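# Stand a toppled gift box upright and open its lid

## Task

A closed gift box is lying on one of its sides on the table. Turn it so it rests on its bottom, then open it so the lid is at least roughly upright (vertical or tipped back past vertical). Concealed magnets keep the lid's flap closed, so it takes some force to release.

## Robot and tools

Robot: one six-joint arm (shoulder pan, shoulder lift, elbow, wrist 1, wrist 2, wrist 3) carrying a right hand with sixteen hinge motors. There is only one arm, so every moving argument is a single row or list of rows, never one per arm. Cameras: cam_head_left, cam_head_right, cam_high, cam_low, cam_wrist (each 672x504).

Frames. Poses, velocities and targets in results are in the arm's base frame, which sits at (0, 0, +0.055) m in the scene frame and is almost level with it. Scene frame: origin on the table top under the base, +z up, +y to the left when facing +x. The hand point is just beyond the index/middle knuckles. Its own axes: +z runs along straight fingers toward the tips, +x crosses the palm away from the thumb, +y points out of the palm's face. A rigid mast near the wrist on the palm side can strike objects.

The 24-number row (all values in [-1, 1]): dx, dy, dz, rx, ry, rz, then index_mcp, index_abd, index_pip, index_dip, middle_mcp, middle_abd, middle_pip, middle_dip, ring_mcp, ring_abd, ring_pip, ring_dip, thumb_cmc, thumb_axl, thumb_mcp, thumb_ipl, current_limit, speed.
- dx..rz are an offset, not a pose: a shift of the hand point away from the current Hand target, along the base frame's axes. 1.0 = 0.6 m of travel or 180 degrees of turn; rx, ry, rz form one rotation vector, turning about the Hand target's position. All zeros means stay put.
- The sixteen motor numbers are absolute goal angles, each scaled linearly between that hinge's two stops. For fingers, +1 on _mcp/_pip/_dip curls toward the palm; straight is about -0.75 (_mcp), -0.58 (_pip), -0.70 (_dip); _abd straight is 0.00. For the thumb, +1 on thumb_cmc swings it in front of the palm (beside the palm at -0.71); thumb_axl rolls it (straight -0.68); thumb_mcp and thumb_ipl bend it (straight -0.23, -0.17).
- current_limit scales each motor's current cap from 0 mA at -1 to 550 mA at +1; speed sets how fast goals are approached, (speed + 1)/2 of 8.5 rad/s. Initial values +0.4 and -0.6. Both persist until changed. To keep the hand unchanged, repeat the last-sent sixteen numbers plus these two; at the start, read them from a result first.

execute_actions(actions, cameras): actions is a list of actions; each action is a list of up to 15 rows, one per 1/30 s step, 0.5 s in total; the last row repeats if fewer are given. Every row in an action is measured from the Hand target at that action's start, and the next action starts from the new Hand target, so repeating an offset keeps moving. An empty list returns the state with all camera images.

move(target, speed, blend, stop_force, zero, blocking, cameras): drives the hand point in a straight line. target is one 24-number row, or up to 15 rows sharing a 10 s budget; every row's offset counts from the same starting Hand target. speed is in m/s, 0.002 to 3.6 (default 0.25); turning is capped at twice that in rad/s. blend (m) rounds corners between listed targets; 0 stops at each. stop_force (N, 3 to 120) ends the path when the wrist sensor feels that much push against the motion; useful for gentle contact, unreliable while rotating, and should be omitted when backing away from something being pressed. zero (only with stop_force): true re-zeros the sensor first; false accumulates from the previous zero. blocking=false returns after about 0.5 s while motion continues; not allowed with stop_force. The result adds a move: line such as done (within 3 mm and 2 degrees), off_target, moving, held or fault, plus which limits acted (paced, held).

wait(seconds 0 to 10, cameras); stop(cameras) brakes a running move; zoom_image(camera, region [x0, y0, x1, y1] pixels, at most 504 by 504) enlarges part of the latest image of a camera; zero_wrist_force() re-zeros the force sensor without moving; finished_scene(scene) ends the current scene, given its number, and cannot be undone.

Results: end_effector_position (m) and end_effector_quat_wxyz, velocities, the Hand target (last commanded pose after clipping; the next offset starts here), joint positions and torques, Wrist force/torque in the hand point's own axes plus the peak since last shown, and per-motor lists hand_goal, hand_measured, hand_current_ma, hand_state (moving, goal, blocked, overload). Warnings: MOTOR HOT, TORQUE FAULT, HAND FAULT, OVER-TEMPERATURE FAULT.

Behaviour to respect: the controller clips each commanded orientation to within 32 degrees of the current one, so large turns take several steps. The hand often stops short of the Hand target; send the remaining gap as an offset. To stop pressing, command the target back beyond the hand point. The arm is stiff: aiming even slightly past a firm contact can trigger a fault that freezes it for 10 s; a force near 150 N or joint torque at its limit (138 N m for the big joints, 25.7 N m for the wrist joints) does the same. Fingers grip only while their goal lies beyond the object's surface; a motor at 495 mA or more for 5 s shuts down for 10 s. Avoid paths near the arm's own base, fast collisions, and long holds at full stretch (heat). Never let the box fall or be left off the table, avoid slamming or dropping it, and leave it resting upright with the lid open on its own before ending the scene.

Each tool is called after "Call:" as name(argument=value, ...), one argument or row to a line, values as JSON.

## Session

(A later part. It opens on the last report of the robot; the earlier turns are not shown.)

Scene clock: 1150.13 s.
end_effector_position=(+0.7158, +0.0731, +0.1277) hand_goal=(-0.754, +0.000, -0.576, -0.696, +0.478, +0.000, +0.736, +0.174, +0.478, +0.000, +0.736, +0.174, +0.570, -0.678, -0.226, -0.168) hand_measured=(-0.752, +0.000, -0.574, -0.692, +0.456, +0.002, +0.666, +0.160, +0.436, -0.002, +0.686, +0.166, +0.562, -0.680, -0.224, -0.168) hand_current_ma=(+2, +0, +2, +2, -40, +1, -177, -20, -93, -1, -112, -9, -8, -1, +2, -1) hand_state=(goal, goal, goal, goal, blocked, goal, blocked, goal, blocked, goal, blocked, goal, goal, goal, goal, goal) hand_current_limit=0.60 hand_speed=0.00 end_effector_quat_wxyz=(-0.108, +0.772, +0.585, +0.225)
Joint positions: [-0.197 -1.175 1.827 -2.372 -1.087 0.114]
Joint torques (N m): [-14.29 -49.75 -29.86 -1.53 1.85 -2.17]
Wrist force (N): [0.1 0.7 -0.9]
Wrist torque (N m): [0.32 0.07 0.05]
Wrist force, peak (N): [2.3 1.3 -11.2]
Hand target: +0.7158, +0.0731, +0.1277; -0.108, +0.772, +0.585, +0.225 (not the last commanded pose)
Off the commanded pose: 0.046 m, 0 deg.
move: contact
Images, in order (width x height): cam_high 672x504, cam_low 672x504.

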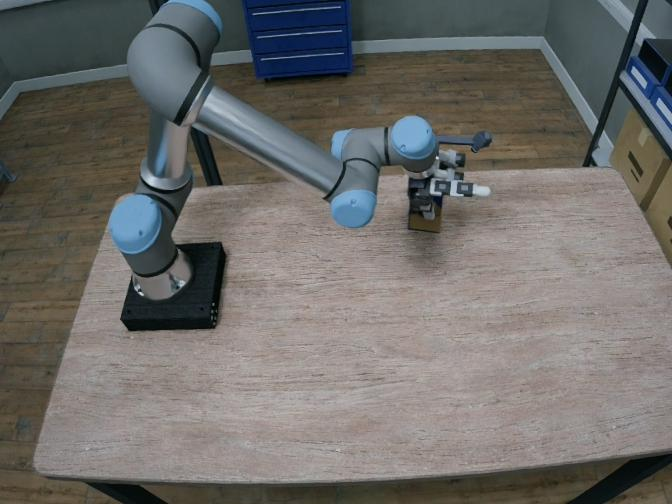

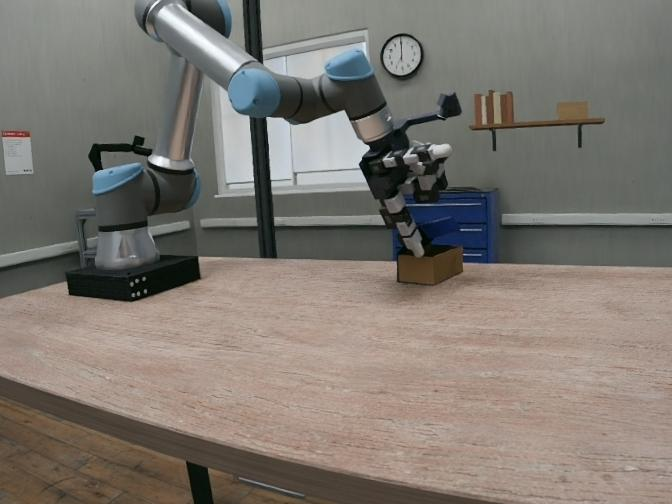

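Call:
move(
  target=[
    [-0.02,-0.05,0.1,0,0,0,-0.754,0,-0.576,-0.696,0.479,0,0.737,0.174,0.479,0,0.737,0.174,0.571,-0.678,-0.226,-0.168,0.6,0],
    [-0.06,-0.2,0.25,0,0,0,-0.754,0,-0.576,-0.696,0.479,0,0.737,0.174,0.479,0,0.737,0.174,0.571,-0.678,-0.226,-0.168,0.6,0],
    [-0.13,-0.22,0.25,0.303,0.366,-0.27,-0.754,0,-0.576,-0.696,0.479,0,0.737,0.174,0.479,0,0.737,0.174,0.571,-0.678,-0.226,-0.168,0.6,0],
  ],
  speed=0.3,
  blend=0.02,
)

Call:
move(
  target=[0,0,0,0.067,0.478,-0.13,0.479,0,0.737,0.174,-0.754,0,-0.576,-0.696,-0.754,0,-0.576,-0.696,-0.714,-0.678,-0.226,-0.168,0.6,0],
  speed=0.5,
)

Call:
move(
  target=[0,0,0,0.041,0.292,-0.079,0.479,0,0.737,0.174,-0.754,0,-0.576,-0.696,-0.754,0,-0.576,-0.696,-0.714,-0.678,-0.226,-0.168,0.6,0],
  speed=0.5,
  cameras=["cam_low","cam_high"],
)

Call:
zoom_image(
  camera="cam_low",
  region=[330, 140, 570, 320],
)

Call:
zoom_image(
  camera="cam_high",
  region=[380, 160, 540, 280],
)

Scene clock: 1205.53 s.
end_effector_position=(+0.6378, -0.0589, +0.2777) hand_goal=(-0.754, +0.000, -0.576, -0.696, +0.478, +0.000, +0.736, +0.174, +0.478, +0.000, +0.736, +0.174, +0.570, -0.678, -0.226, -0.168) hand_measured=(-0.748, +0.000, -0.574, -0.692, +0.456, +0.002, +0.666, +0.160, +0.436, -0.002, +0.686, +0.166, +0.568, -0.680, -0.224, -0.168) hand_current_ma=(+7, +0, +2, +2, -40, +1, -177, -20, -93, -1, -112, -9, -1, -1, +2, -1) hand_state=(goal, goal, goal, goal, blocked, goal, blocked, goal, blocked, goal, blocked, goal, goal, goal, goal, goal) hand_current_limit=0.60 hand_speed=0.00 end_effector_quat_wxyz=(-0.607, +0.792, -0.056, +0.042)
Joint positions: [-0.586 -1.009 1.055 -0.602 -0.514 0.497]
Joint torques (N m): [-12.93 -32.59 -31.89 1.13 2.93 -1.91]
Wrist force (N): [-1.6 -0.3 1.0]
Wrist torque (N m): [0.49 0.21 0.28]
Wrist force, peak (N): [-0.5 0.7 -2.3]
Hand target: +0.6378, -0.0589, +0.2777; -0.607, +0.792, -0.056, +0.042
Off the commanded pose: 0.000 m, 0 deg.
move: done

Scene clock: 1207.93 s.
end_effector_position=(+0.6378, -0.0589, +0.2777) hand_goal=(+0.478, +0.000, +0.736, +0.174, -0.754, +0.000, -0.576, -0.696, -0.754, +0.000, -0.576, -0.696, -0.714, -0.678, -0.226, -0.168) hand_measured=(+0.446, +0.000, +0.696, +0.160, -0.752, +0.002, -0.574, -0.694, -0.750, +0.002, -0.572, -0.694, -0.712, -0.680, -0.224, -0.168) hand_current_ma=(-62, +0, -84, -17, +2, +1, +2, +2, +2, +1, +2, +2, +1, -1, +2, -1) hand_state=(blocked, goal, blocked, goal, goal, goal, goal, goal, goal, goal, goal, goal, goal, goal, goal, goal) hand_current_limit=0.60 hand_speed=0.00 end_effector_quat_wxyz=(+0.459, -0.520, +0.599, +0.399)
Joint positions: [-0.584 -0.789 0.954 -0.724 -0.511 2.071]
Joint torques (N m): [-11.9 -65.47 -13.54 -2 -1.12 1.71]
Wrist force (N): [-2.3 2.0 2.2]
Wrist torque (N m): [0.26 0.02 0.06]
Wrist force, peak (N): [-2.4 1.7 2.6]
Hand target: +0.6378, -0.0589, +0.2777; +0.459, -0.520, +0.599, +0.399
Off the commanded pose: 0.000 m, 0 deg.
move: done

Scene clock: 1209.67 s.
end_effector_position=(+0.6378, -0.0589, +0.2777) hand_goal=(+0.478, +0.000, +0.736, +0.174, -0.754, +0.000, -0.576, -0.696, -0.754, +0.000, -0.576, -0.696, -0.714, -0.678, -0.226, -0.168) hand_measured=(+0.446, +0.000, +0.696, +0.160, -0.758, +0.002, -0.576, -0.694, -0.758, +0.002, -0.576, -0.694, -0.720, -0.680, -0.224, -0.168) hand_current_ma=(-62, +0, -84, -17, -4, +1, +0, +1, -4, +1, +0, +2, -5, -1, +2, -1) hand_state=(blocked, goal, blocked, goal, goal, goal, goal, goal, goal, goal, goal, goal, goal, goal, goal, goal) hand_current_limit=0.60 hand_speed=0.00 end_effector_quat_wxyz=(+0.223, -0.185, +0.772, +0.566)
Joint positions: [-0.638 -0.865 1.234 -0.881 -0.558 2.976]
Joint torques (N m): [-12.96 -61.3 -12.39 -2.04 -1.13 2.08]
Wrist force (N): [-1.1 2.8 1.6]
Wrist torque (N m): [0.17 0.03 -0.02]
Wrist force, peak (N): [-3.0 2.0 2.2]
Hand target: +0.6378, -0.0589, +0.2777; +0.223, -0.185, +0.772, +0.566
Off the commanded pose: 0.000 m, 0 deg.
move: done
Images, in order (width x height): cam_high 672x504, cam_low 672x504.

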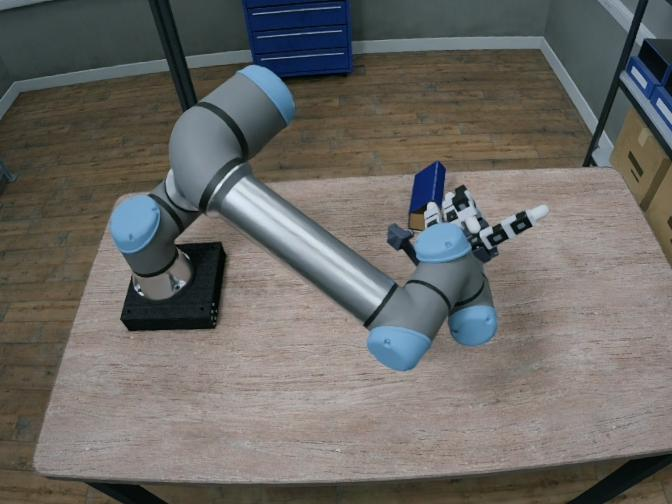

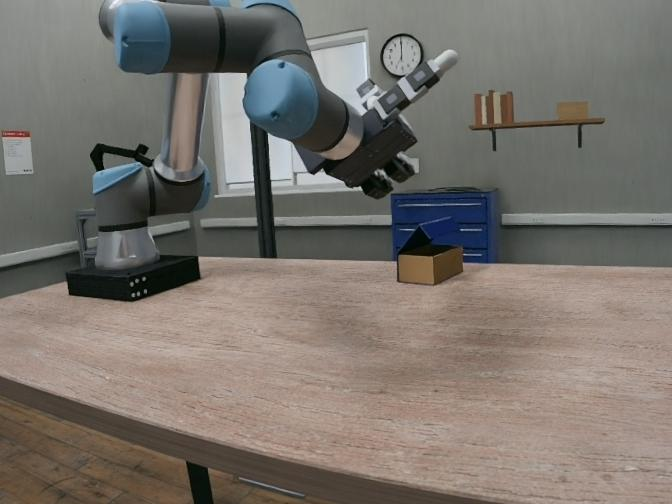

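Scaled by 2.100 from the camera's 672x504 image, which has a finer 960x720 frame.

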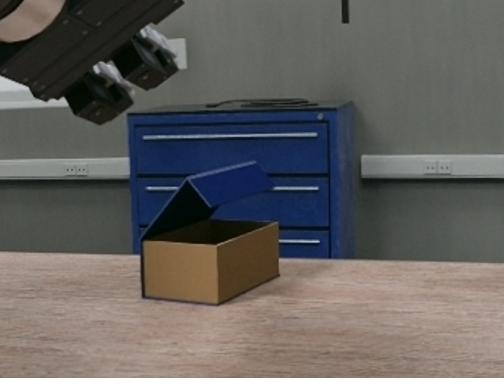

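Scaled by 3.150 from the camera's 672x504 image, which has a finer 960x720 frame.

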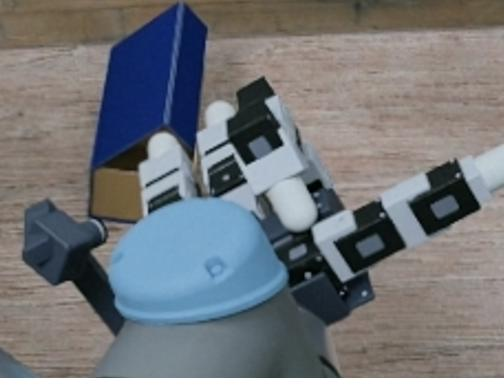

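Call:
move(
  target=[-0.018,0.082,-0.22,0,0,0,0.479,0,0.737,0.174,-0.754,0,-0.576,-0.696,-0.754,0,-0.576,-0.696,-0.714,-0.678,-0.226,-0.168,0.6,0],
  speed=0.2,
  cameras=["cam_low","cam_high"],
)

Call:
zoom_image(
  camera="cam_low",
  region=[330, 140, 570, 320],
)

Call:
zoom_image(
  camera="cam_high",
  region=[380, 160, 540, 280],
)

Scene clock: 1216.97 s.
end_effector_position=(+0.6270, -0.0097, +0.1458) hand_goal=(+0.478, +0.000, +0.736, +0.174, -0.754, +0.000, -0.576, -0.696, -0.754, +0.000, -0.576, -0.696, -0.714, -0.678, -0.226, -0.168) hand_measured=(+0.446, +0.000, +0.696, +0.160, -0.758, +0.002, -0.576, -0.694, -0.760, +0.002, -0.576, -0.694, -0.720, -0.680, -0.224, -0.168) hand_current_ma=(-62, +0, -84, -17, -5, +1, +0, +1, -5, +1, +0, +2, -5, -1, +2, -1) hand_state=(blocked, goal, blocked, goal, goal, goal, goal, goal, goal, goal, goal, goal, goal, goal, goal, goal) hand_current_limit=0.60 hand_speed=0.00 end_effector_quat_wxyz=(+0.223, -0.185, +0.772, +0.566)
Joint positions: [-0.587 -0.773 1.461 -1.243 -0.515 3.026]
Joint torques (N m): [14.69 -36.3 -7.54 -1.95 3.2 2.02]
Wrist force (N): [-1.0 2.4 2.1]
Wrist torque (N m): [0.09 0.01 -0.06]
Wrist force, peak (N): [-1.9 3.7 0.6]
Hand target: +0.6270, -0.0097, +0.1457; +0.223, -0.185, +0.772, +0.566
Off the commanded pose: 0.000 m, 0 deg.
move: done
Images, in order (width x height): cam_high 672x504, cam_low 672x504.

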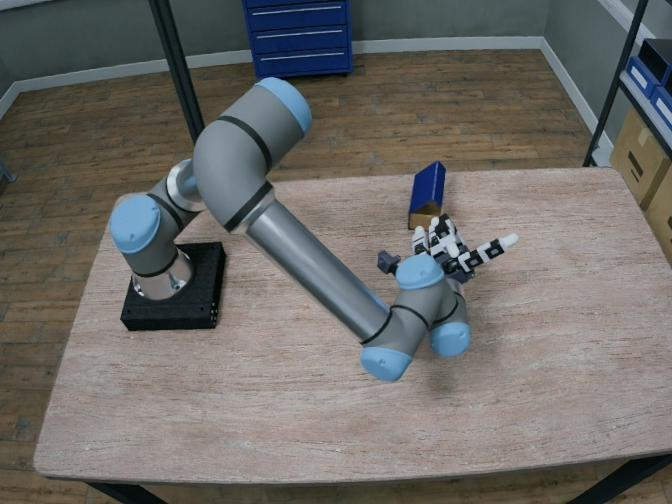

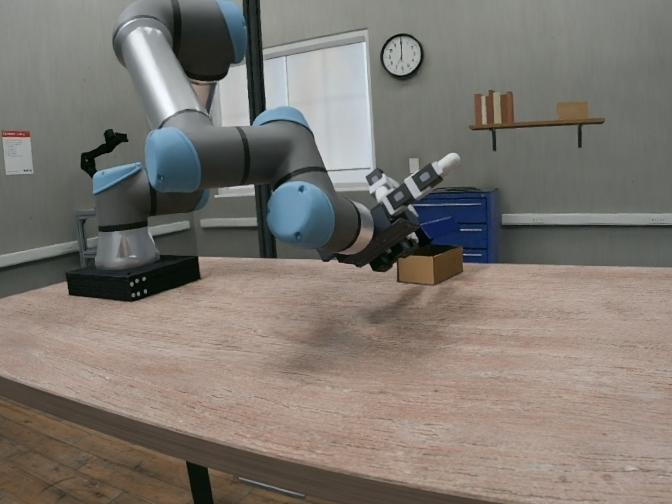

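Scaled by 2.100 from the camera's 672x504 image, which has a finer 960x720 frame.

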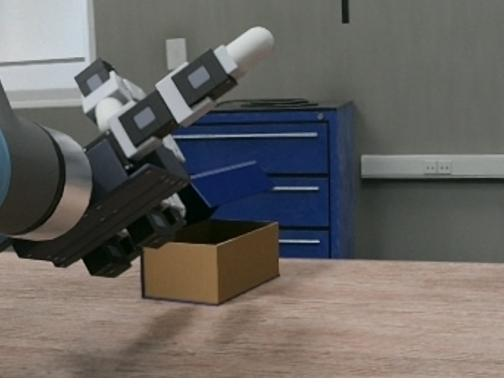

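Scaled by 3.150 from the camera's 672x504 image, which has a finer 960x720 frame.

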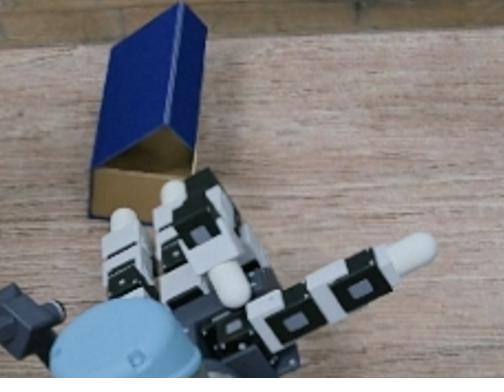

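Call:
move(
  target=[0.018,0.131,-0.01,0,0,0,0.479,0,0.737,0.174,-0.754,0,-0.576,-0.696,-0.754,0,-0.576,-0.696,-0.714,-0.678,-0.226,-0.168,0.6,0],
  speed=0.06,
  stop_force=4,
  cameras=["cam_low","cam_high"],
)

Call:
zoom_image(
  camera="cam_low",
  region=[330, 140, 570, 320],
)

Call:
zoom_image(
  camera="cam_high",
  region=[380, 160, 540, 280],
)

Scene clock: 1225.17 s.
end_effector_position=(+0.6378, +0.0689, +0.1397) hand_goal=(+0.478, +0.000, +0.736, +0.174, -0.754, +0.000, -0.576, -0.696, -0.754, +0.000, -0.576, -0.696, -0.714, -0.678, -0.226, -0.168) hand_measured=(+0.446, +0.000, +0.696, +0.160, -0.758, +0.002, -0.576, -0.694, -0.756, +0.000, -0.576, -0.694, -0.720, -0.680, -0.224, -0.168) hand_current_ma=(-62, +0, -84, -17, -5, +1, +0, +1, -1, +0, +0, +1, -5, -1, +2, -1) hand_state=(blocked, goal, blocked, goal, goal, goal, goal, goal, goal, goal, goal, goal, goal, goal, goal, goal) hand_current_limit=0.60 hand_speed=0.00 end_effector_quat_wxyz=(+0.223, -0.185, +0.772, +0.566)
Joint positions: [-0.475 -0.798 1.557 -1.444 -0.423 3.17]
Joint torques (N m): [13.34 -59.45 -8.44 -2.57 3.21 2.02]
Wrist force (N): [-1.4 2.8 1.5]
Wrist torque (N m): [0.10 0.03 -0.08]
Wrist force, peak (N): [-1.5 3.2 1.6]
Hand target: +0.6378, +0.0689, +0.1397; +0.223, -0.185, +0.772, +0.566
Off the commanded pose: 0.000 m, 0 deg.
move: done
Images, in order (width x height): cam_high 672x504, cam_low 672x504.

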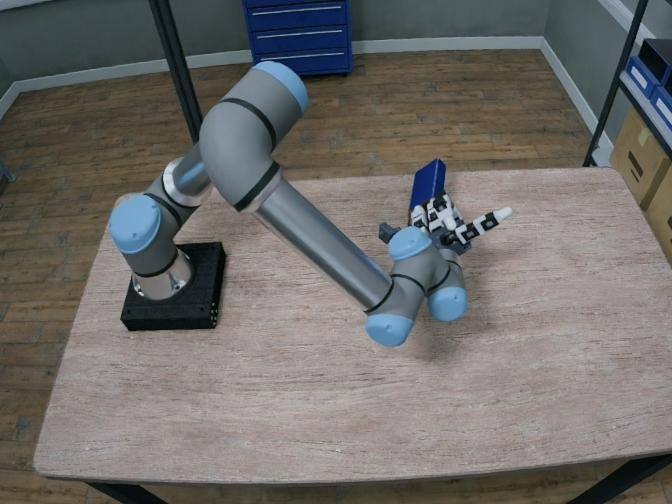

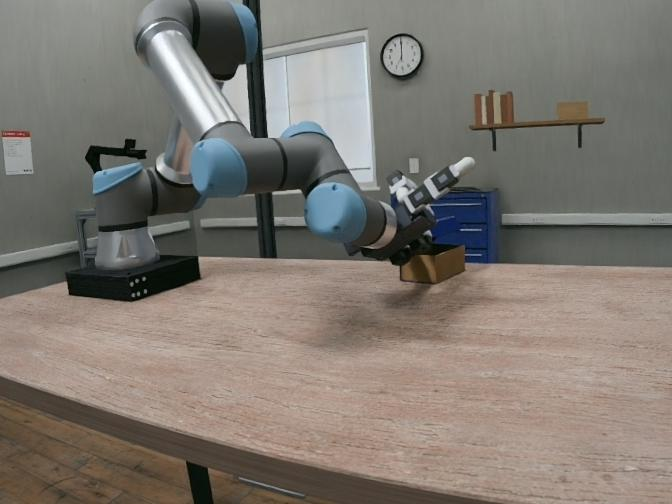

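Scaled by 2.100 from the camera's 672x504 image, which has a finer 960x720 frame.

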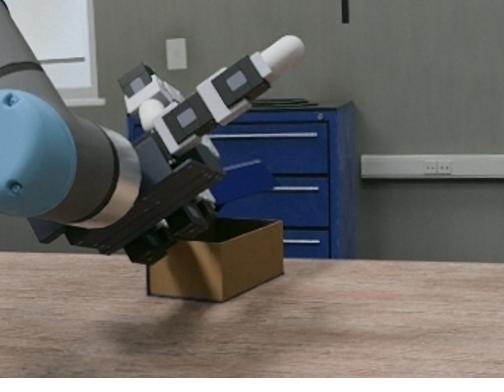

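Scaled by 3.150 from the camera's 672x504 image, which has a finer 960x720 frame.

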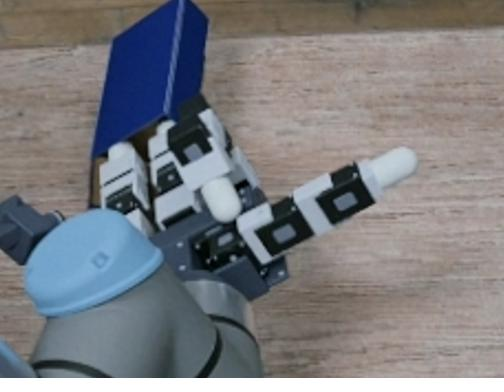

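Call:
execute_actions(
  actions=[],
  cameras=["cam_wrist","cam_head_left","cam_high"],
)

Call:
zoom_image(
  camera="cam_high",
  region=[395, 180, 465, 240],
)

Scene clock: 1230.87 s.
end_effector_position=(+0.6378, +0.0689, +0.1397) hand_goal=(+0.478, +0.000, +0.736, +0.174, -0.754, +0.000, -0.576, -0.696, -0.754, +0.000, -0.576, -0.696, -0.714, -0.678, -0.226, -0.168) hand_measured=(+0.446, +0.000, +0.696, +0.160, -0.758, +0.002, -0.576, -0.694, -0.756, +0.000, -0.576, -0.694, -0.720, -0.680, -0.224, -0.168) hand_current_ma=(-62, +0, -84, -17, -5, +1, +0, +1, -1, +0, +0, +1, -5, -1, +2, -1) hand_state=(blocked, goal, blocked, goal, goal, goal, goal, goal, goal, goal, goal, goal, goal, goal, goal, goal) hand_current_limit=0.60 hand_speed=0.00 end_effector_quat_wxyz=(+0.223, -0.185, +0.772, +0.566)
Joint positions: [-0.475 -0.798 1.557 -1.444 -0.423 3.17]
Joint velocities: within noise
Joint torques (N m): [13.98 -59.13 -7.16 -2.75 3.03 1.75]
Wrist force (N): [-1.4 3.3 1.5]
Wrist torque (N m): [0.15 0.03 -0.06]
Wrist force, peak (N): [-1.4 3.4 1.4]
Hand target: +0.6378, +0.0689, +0.1397; +0.223, -0.185, +0.772, +0.566
Off the commanded pose: 0.000 m, 0 deg.
Images, in order (width x height): cam_head_left 672x504, cam_high 672x504, cam_wrist 672x504.

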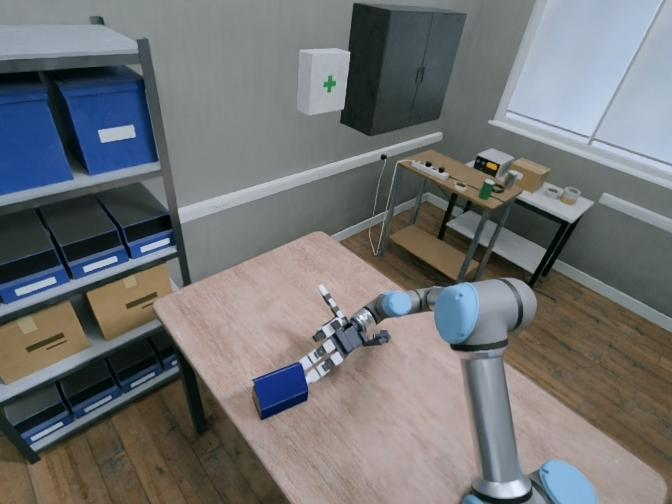

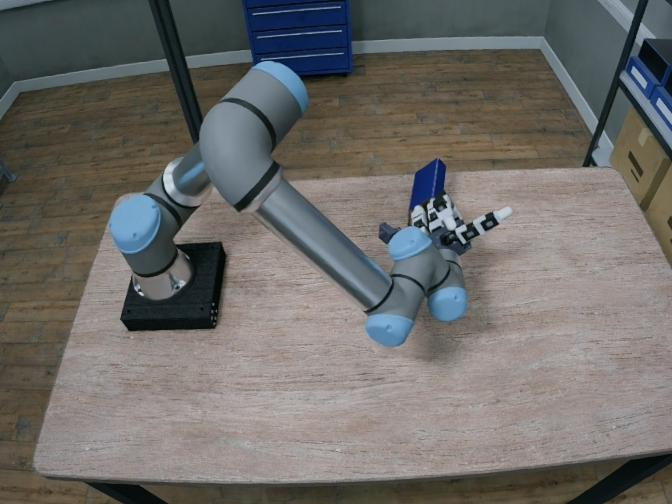

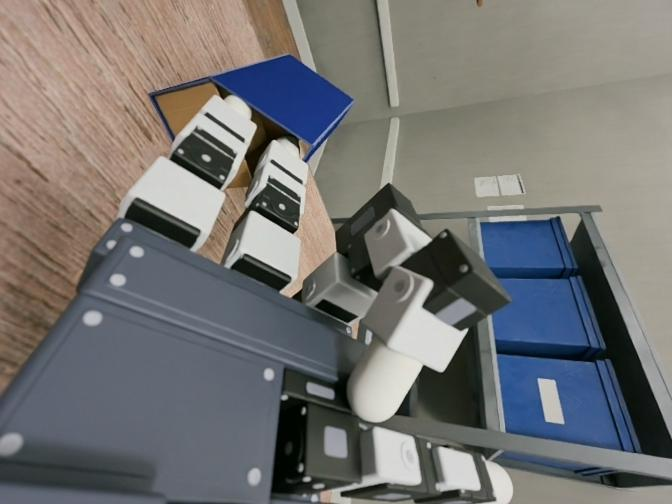

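Scaled by 7.200 from the camera's 672x504 image, which has a finer 960x720 frame.

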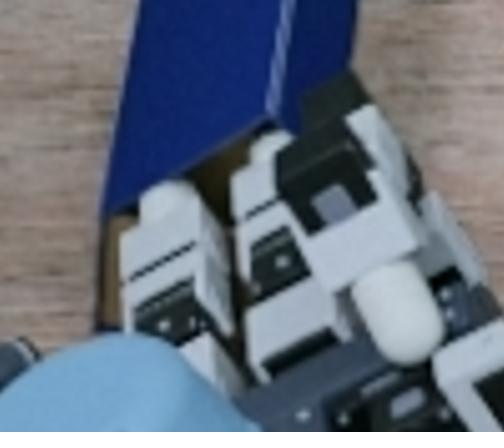

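Call:
move(
  target=[0,0,-0.05,0,0,0,0.479,0,0.737,0.174,-0.754,0,-0.576,-0.696,-0.754,0,-0.576,-0.696,-0.714,-0.678,-0.226,-0.168,0.7,0],
  speed=0.03,
  stop_force=5,
  cameras=["cam_wrist"],
)

Call:
zoom_image(
  camera="cam_wrist",
  region=[100, 20, 380, 230],
)

Scene clock: 1237.13 s.
end_effector_position=(+0.6378, +0.0689, +0.1232) hand_goal=(+0.478, +0.000, +0.736, +0.174, -0.754, +0.000, -0.576, -0.696, -0.754, +0.000, -0.576, -0.696, -0.714, -0.678, -0.226, -0.168) hand_measured=(+0.446, +0.000, +0.696, +0.160, -0.760, +0.002, -0.576, -0.694, -0.692, -0.054, -0.532, -0.674, -0.720, -0.680, -0.224, -0.168) hand_current_ma=(-62, +0, -84, -17, -5, +1, +0, +1, +167, -104, +96, +36, -6, -1, +2, -1) hand_state=(blocked, goal, blocked, goal, goal, goal, goal, goal, blocked, blocked, blocked, blocked, goal, goal, goal, goal) hand_current_limit=0.70 hand_speed=0.00 end_effector_quat_wxyz=(+0.223, -0.185, +0.772, +0.566)
Joint positions: [-0.475 -0.771 1.56 -1.473 -0.423 3.17]
Joint torques (N m): [13.69 -60.74 -25.12 0.34 1.63 -0.76]
Wrist force (N): [-2.7 4.5 2.1]
Wrist torque (N m): [-0.06 -0.14 -0.05]
Wrist force, peak (N): [-4.6 6.7 -0.6]
Hand target: +0.6378, +0.0689, +0.1232; +0.223, -0.185, +0.772, +0.566 (not the last commanded pose)
Off the commanded pose: 0.013 m, 0 deg.
move: contact
Images, in order (width x height): cam_wrist 672x504.

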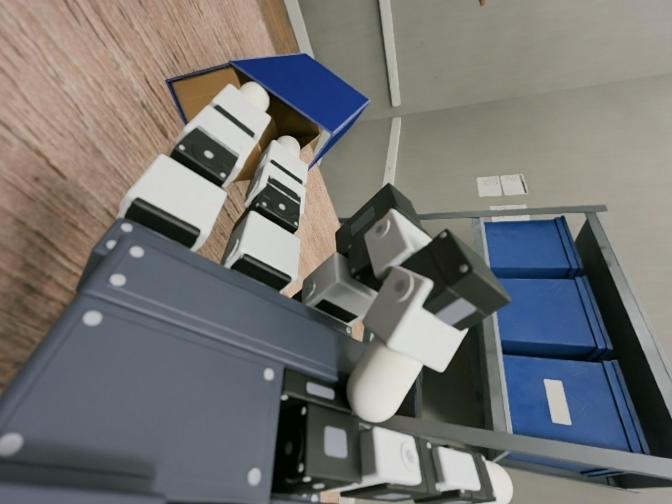

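Scaled by 1.800 from the camera's 672x504 image, which has a finer 960x720 frame.

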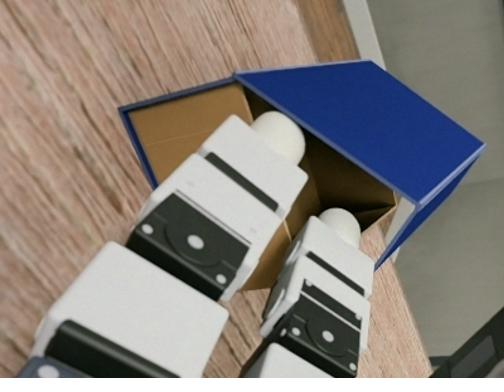

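Call:
move(
  target=[-0.0728,0.0082,-0.0142,-0.0186,-0.133,0.036,0.479,0,0.737,0.174,-0.754,0,-0.576,-0.696,-0.754,0,-0.576,-0.696,-0.714,-0.678,-0.226,-0.168,0.8,0],
  speed=0.08,
  cameras=["cam_wrist","cam_low","cam_high"],
)

Call:
zoom_image(
  camera="cam_wrist",
  region=[100, 20, 380, 230],
)

Call:
zoom_image(
  camera="cam_low",
  region=[330, 140, 570, 320],
)

Scene clock: 1246.53 s.
end_effector_position=(+0.5941, +0.0739, +0.1147) hand_goal=(+0.478, +0.000, +0.736, +0.174, -0.754, +0.000, -0.576, -0.696, -0.754, +0.000, -0.576, -0.696, -0.714, -0.678, -0.226, -0.168) hand_measured=(+0.446, +0.000, +0.696, +0.160, -0.760, +0.002, -0.576, -0.694, -0.682, -0.114, -0.526, -0.670, -0.720, -0.680, -0.224, -0.168) hand_current_ma=(-62, +0, -84, -17, -5, +1, +0, +1, +202, -297, +111, +43, -6, -1, +2, -1) hand_state=(blocked, goal, blocked, goal, goal, goal, goal, goal, blocked, blocked, blocked, blocked, goal, goal, goal, goal) hand_current_limit=0.80 hand_speed=0.00 end_effector_quat_wxyz=(+0.340, -0.348, +0.713, +0.504)
Joint positions: [-0.475 -0.81 1.601 -1.475 -0.423 2.734]
Joint torques (N m): [16.14 -56.09 -4.62 0.59 1.55 -2.12]
Wrist force (N): [-7.6 4.2 -0.8]
Wrist torque (N m): [0.24 -0.43 -0.19]
Wrist force, peak (N): [-8.0 6.5 -1.4]
Hand target: +0.5941, +0.0739, +0.1147; +0.340, -0.348, +0.713, +0.504
Off the commanded pose: 0.000 m, 0 deg.
move: done
Images, in order (width x height): cam_high 672x504, cam_low 672x504, cam_wrist 672x504.

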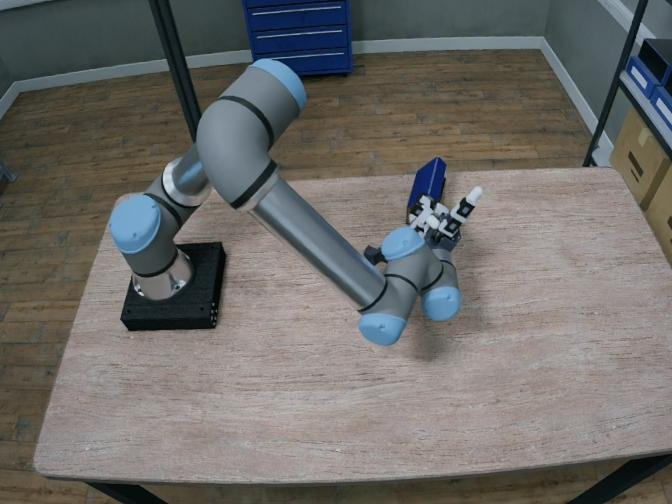

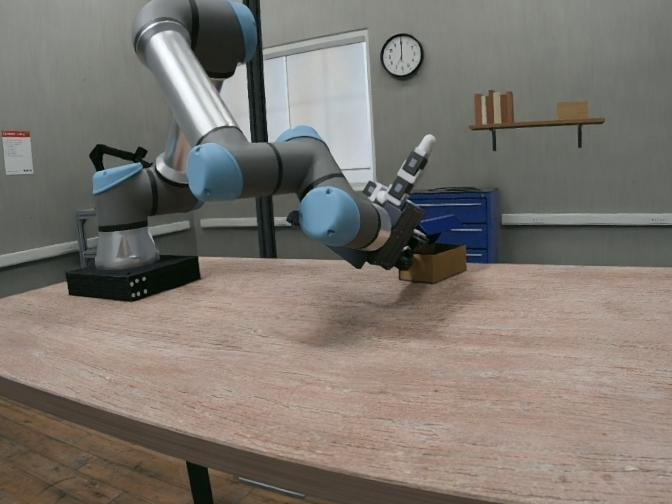

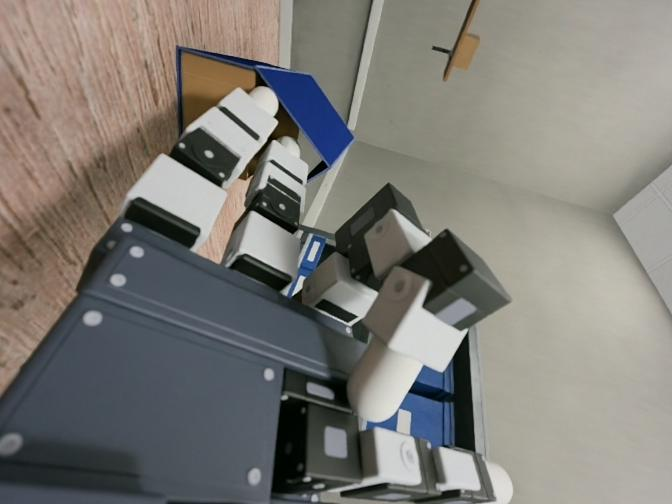

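Scaled by 1.800 from the camera's 672x504 image, which has a finer 960x720 frame.

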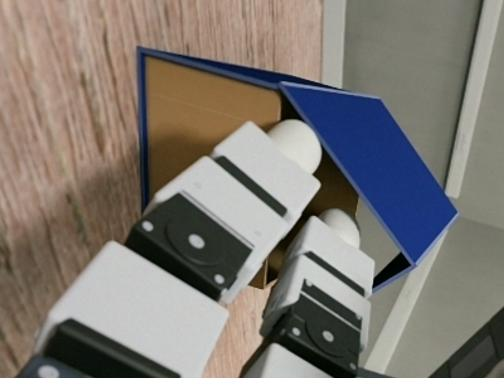

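Scaled by 2.100 from the camera's 672x504 image, which has a finer 960x720 frame.

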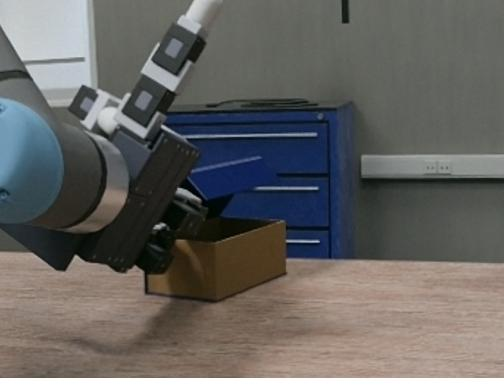

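Call:
move(
  target=[-0.0745,0.004,-0.0463,-0.0223,-0.159,0.043,0.479,0,0.737,0.174,-0.754,0,-0.576,-0.696,-0.754,0,-0.576,-0.696,-0.714,-0.678,-0.226,-0.168,0.8,0],
  speed=0.08,
  cameras=["cam_wrist","cam_low","cam_high"],
)

Call:
zoom_image(
  camera="cam_wrist",
  region=[100, 20, 380, 230],
)

Call:
zoom_image(
  camera="cam_low",
  region=[330, 140, 570, 320],
)

Scene clock: 1253.47 s.
end_effector_position=(+0.5494, +0.0763, +0.0869) hand_goal=(+0.478, +0.000, +0.736, +0.174, -0.754, +0.000, -0.576, -0.696, -0.754, +0.000, -0.576, -0.696, -0.714, -0.678, -0.226, -0.168) hand_measured=(+0.446, +0.000, +0.696, +0.160, -0.764, -0.006, -0.582, -0.698, -0.696, -0.174, -0.536, -0.674, -0.718, -0.680, -0.224, -0.168) hand_current_ma=(-62, +0, -84, -17, -14, -4, -6, -1, +153, -495, +80, +34, -3, -1, +2, -1) hand_state=(blocked, goal, blocked, goal, goal, goal, goal, goal, blocked, blocked, blocked, blocked, goal, goal, goal, goal) hand_current_limit=0.80 hand_speed=0.00 end_effector_quat_wxyz=(+0.459, -0.520, +0.599, +0.399)
Joint positions: [-0.477 -0.865 1.676 -1.492 -0.424 2.208]
Joint torques (N m): [-12.57 -52.2 -5.71 0.25 -0.48 -2.25]
Wrist force (N): [-10.5 2.1 -2.7]
Wrist torque (N m): [0.55 -0.55 -0.33]
Wrist force, peak (N): [-11.7 3.2 -3.3]
Hand target: +0.5494, +0.0763, +0.0869; +0.459, -0.520, +0.599, +0.399
Off the commanded pose: 0.000 m, 0 deg.
move: done
Images, in order (width x height): cam_high 672x504, cam_low 672x504, cam_wrist 672x504.

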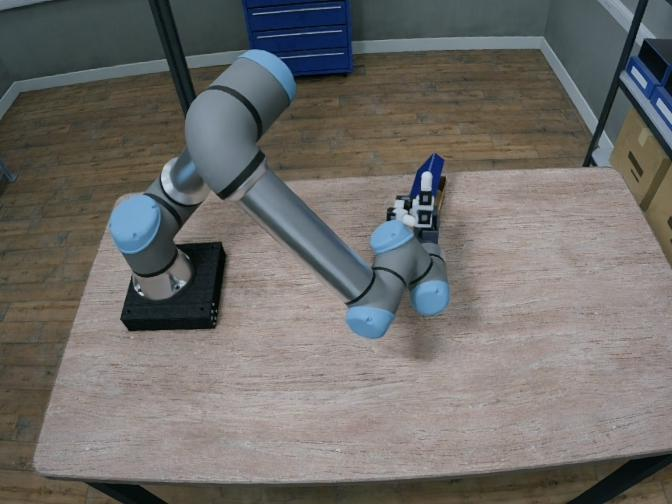

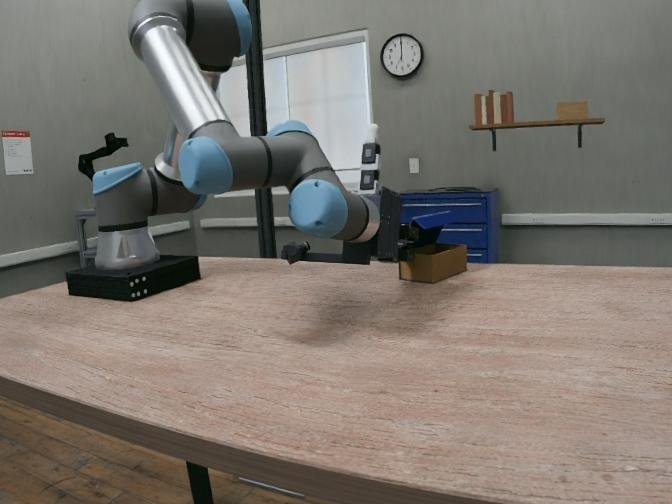

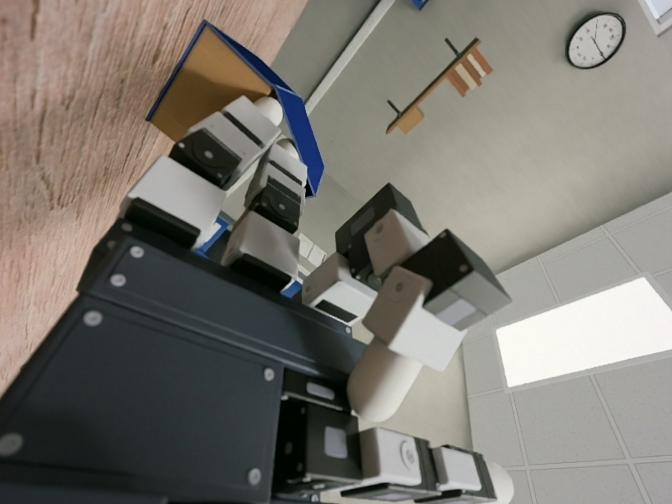

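Scaled by 1.800 from the camera's 672x504 image, which has a finer 960x720 frame.

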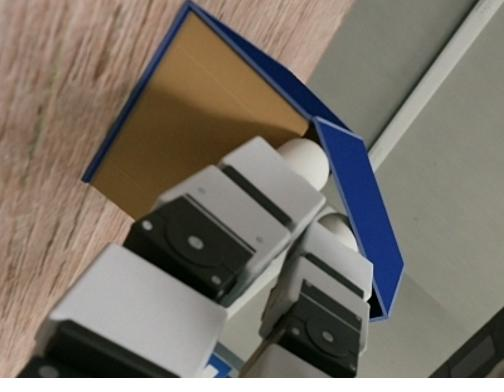

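Scaled by 2.100 from the camera's 672x504 image, which has a finer 960x720 frame.

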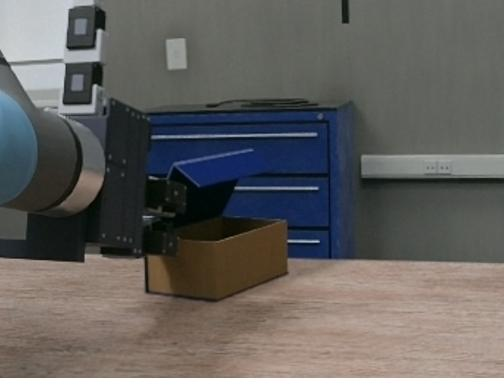

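Call:
move(
  target=[-0.046,-0.003,-0.033,-0.0149,-0.106,0.029,0.479,0,0.737,0.174,-0.754,0,-0.576,-0.696,-0.754,0,-0.576,-0.696,-0.714,-0.678,-0.226,-0.168,0.6,0],
  speed=0.1,
  cameras=["cam_wrist","cam_low","cam_high"],
)

Call:
zoom_image(
  camera="cam_wrist",
  region=[100, 20, 380, 230],
)

Call:
zoom_image(
  camera="cam_low",
  region=[330, 140, 570, 320],
)

Scene clock: 1262.70 s.
end_effector_position=(+0.5218, +0.0745, +0.0671) hand_goal=(+0.478, +0.000, +0.736, +0.174, -0.754, +0.000, -0.576, -0.696, -0.754, +0.000, -0.576, -0.696, -0.714, -0.678, -0.226, -0.168) hand_measured=(+0.446, +0.000, +0.696, +0.160, -0.754, +0.006, -0.578, -0.698, -0.746, -0.134, -0.572, -0.692, -0.714, -0.680, -0.224, -0.168) hand_current_ma=(-62, +0, -84, -17, +0, +4, -1, -2, +11, +0, +4, +2, +0, -1, +2, -1) hand_state=(blocked, goal, blocked, goal, goal, goal, goal, goal, goal, overload, goal, goal, goal, goal, goal, goal) hand_current_limit=0.60 hand_speed=0.00 end_effector_quat_wxyz=(-0.521, +0.616, -0.500, -0.314)
Joint positions: [-0.487 -0.922 1.75 -1.495 -0.433 1.844]
Joint torques (N m): [-13.63 -54.61 -6.09 0.92 -0.97 -2.04]
Wrist force (N): [-2.6 1.2 2.2]
Wrist torque (N m): [0.29 0.11 0.15]
Wrist force, peak (N): [-10.8 2.1 -2.7]
Hand target: +0.5218, +0.0745, +0.0671; -0.521, +0.616, -0.500, -0.314
Off the commanded pose: 0.000 m, 0 deg.
HAND FAULT: one or more motors of the hand drew too much current for too long and shut down. This happened once since the last result. The arm does not stop for it. Each such motor holds nothing for 10 seconds from its own shutdown, also while the arm is stopped by a fault of its own. Then it runs to the goal last written, under the current limit last written. A HAND FAULT can take a little off the scene's score.
move: done
Images, in order (width x height): cam_high 672x504, cam_low 672x504, cam_wrist 672x504.

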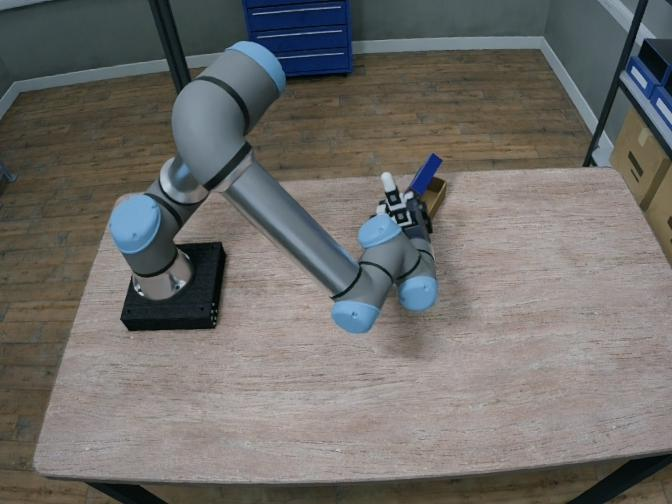

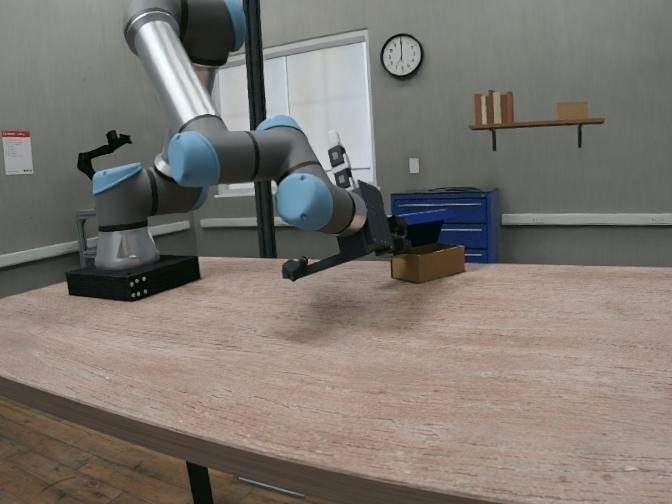

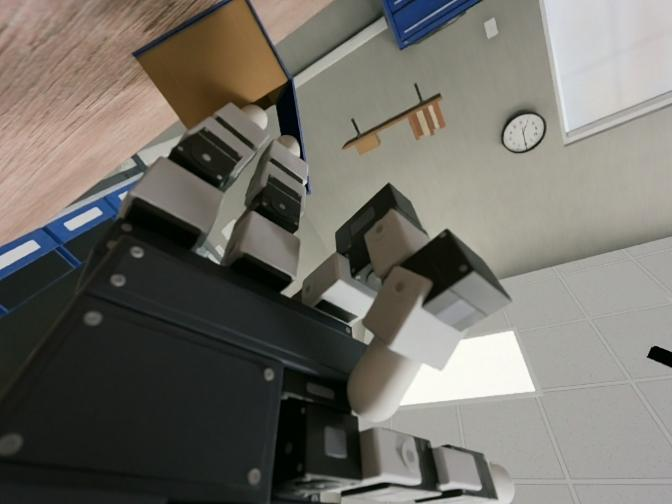

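Scaled by 1.800 from the camera's 672x504 image, which has a finer 960x720 frame.

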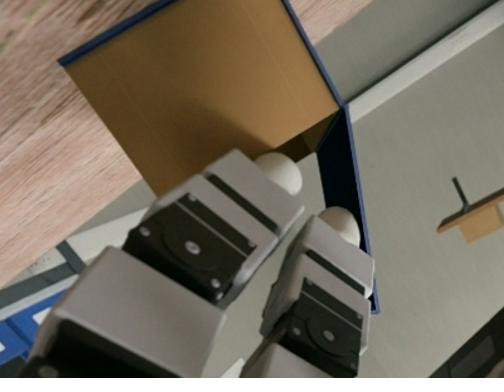

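Scaled by 2.100 from the camera's 672x504 image, which has a finer 960x720 frame.

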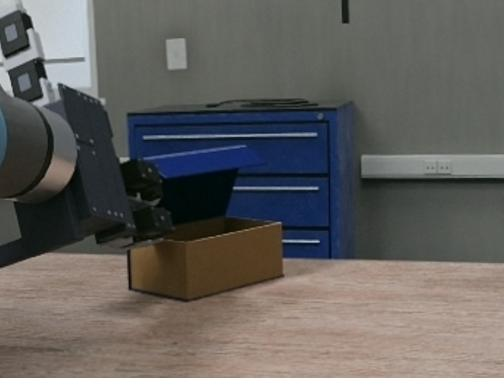

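Call:
move(
  target=[0,0,-0.03,0,0,0,0.479,0,0.737,0.174,-0.754,0,-0.576,-0.696,-0.754,0,-0.576,-0.696,-0.714,-0.678,-0.226,-0.168,0.6,0],
  speed=0.03,
  stop_force=5,
)

Call:
move(
  target=[0,0,0,0,0,0,0.479,0,0.737,0.174,-0.4,0,-0.45,-0.6,-0.754,0,-0.576,-0.696,-0.714,-0.678,-0.226,-0.168,0.5,-0.92],
  cameras=["cam_wrist","cam_low","cam_high"],
)

Call:
zoom_image(
  camera="cam_wrist",
  region=[100, 0, 380, 230],
)

Call:
zoom_image(
  camera="cam_low",
  region=[330, 140, 570, 320],
)

Scene clock: 1270.40 s.
end_effector_position=(+0.5218, +0.0744, +0.0648) hand_goal=(+0.478, +0.000, +0.736, +0.174, -0.754, +0.000, -0.576, -0.696, -0.754, +0.000, -0.576, -0.696, -0.714, -0.678, -0.226, -0.168) hand_measured=(+0.446, +0.000, +0.696, +0.160, -0.754, +0.010, -0.578, -0.698, -0.756, -0.138, -0.578, -0.696, -0.714, -0.680, -0.224, -0.168) hand_current_ma=(-62, +0, -84, -17, +0, +11, -1, -2, -1, -386, -2, +0, +0, -1, +2, -1) hand_state=(blocked, goal, blocked, goal, goal, goal, goal, goal, goal, blocked, goal, goal, goal, goal, goal, goal) hand_current_limit=0.60 hand_speed=0.00 end_effector_quat_wxyz=(-0.521, +0.616, -0.500, -0.314)
Joint positions: [-0.487 -0.918 1.751 -1.5 -0.433 1.844]
Joint torques (N m): [-8.07 -53.82 -24.03 0.52 1.72 0.65]
Wrist force (N): [-6.5 0.8 1.7]
Wrist torque (N m): [0.30 -0.29 -0.14]
Wrist force, peak (N): [-11.2 0.0 -1.7]
Hand target: +0.5218, +0.0744, +0.0648; -0.521, +0.616, -0.500, -0.314 (not the last commanded pose)
Off the commanded pose: 0.016 m, 0 deg.
move: contact

Scene clock: 1271.97 s.
end_effector_position=(+0.5218, +0.0744, +0.0648) hand_goal=(+0.478, +0.000, +0.736, +0.174, -0.400, +0.000, -0.450, -0.600, -0.754, +0.000, -0.576, -0.696, -0.714, -0.678, -0.226, -0.168) hand_measured=(+0.446, +0.000, +0.696, +0.160, -0.400, +0.010, -0.452, -0.602, -0.756, -0.138, -0.578, -0.696, -0.714, -0.680, -0.224, -0.168) hand_current_ma=(-62, +0, -84, -17, +0, +11, -1, -2, -1, -386, -2, +0, +0, -1, +2, -1) hand_state=(blocked, goal, blocked, goal, goal, goal, goal, goal, goal, blocked, goal, goal, goal, goal, goal, goal) hand_current_limit=0.50 hand_speed=-0.92 end_effector_quat_wxyz=(-0.521, +0.616, -0.500, -0.314)
Joint positions: [-0.487 -0.918 1.751 -1.5 -0.433 1.844]
Joint torques (N m): [-4.75 -51.84 -22.81 -0.06 1.46 0.79]
Wrist force (N): [-6.3 1.1 1.4]
Wrist torque (N m): [0.39 -0.31 -0.19]
Wrist force, peak (N): [-7.2 -0.1 2.1]
Hand target: +0.5218, +0.0744, +0.0648; -0.521, +0.616, -0.500, -0.314
Off the commanded pose: 0.000 m, 0 deg.
move: done
Images, in order (width x height): cam_high 672x504, cam_low 672x504, cam_wrist 672x504.

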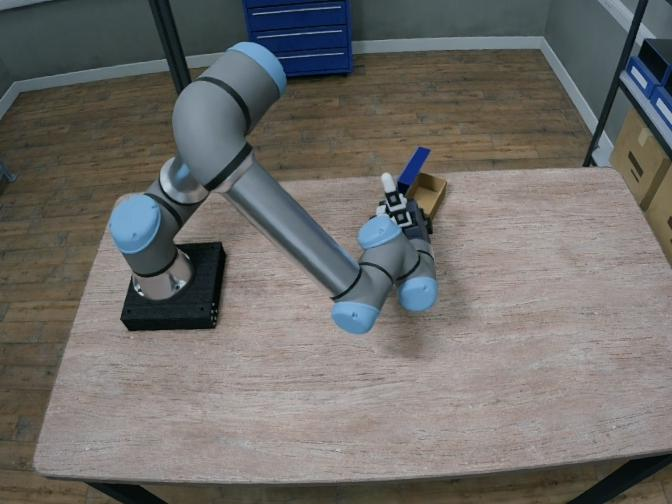

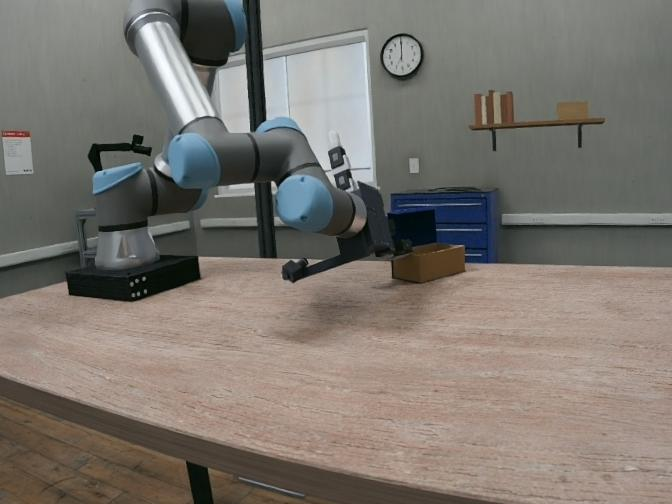

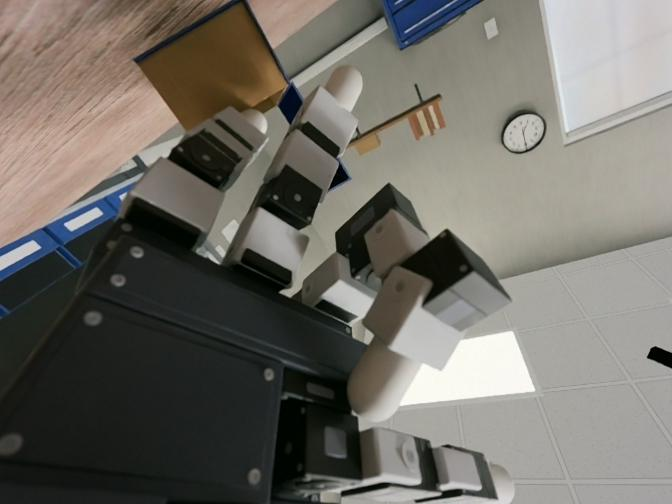

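Scaled by 1.800 from the camera's 672x504 image, which has a finer 960x720 frame.

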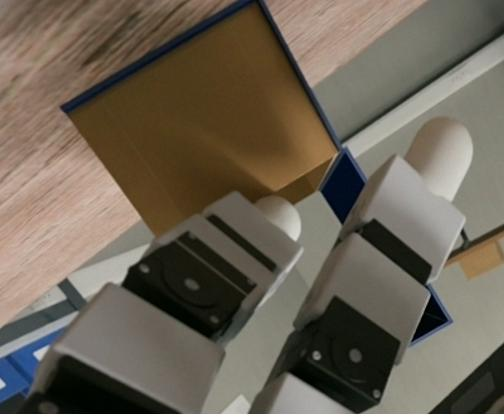

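Scaled by 2.100 from the camera's 672x504 image, which has a finer 960x720 frame.

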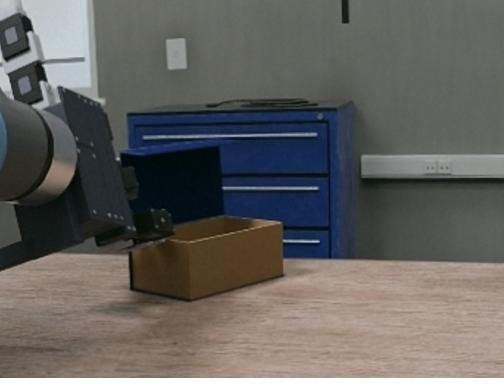

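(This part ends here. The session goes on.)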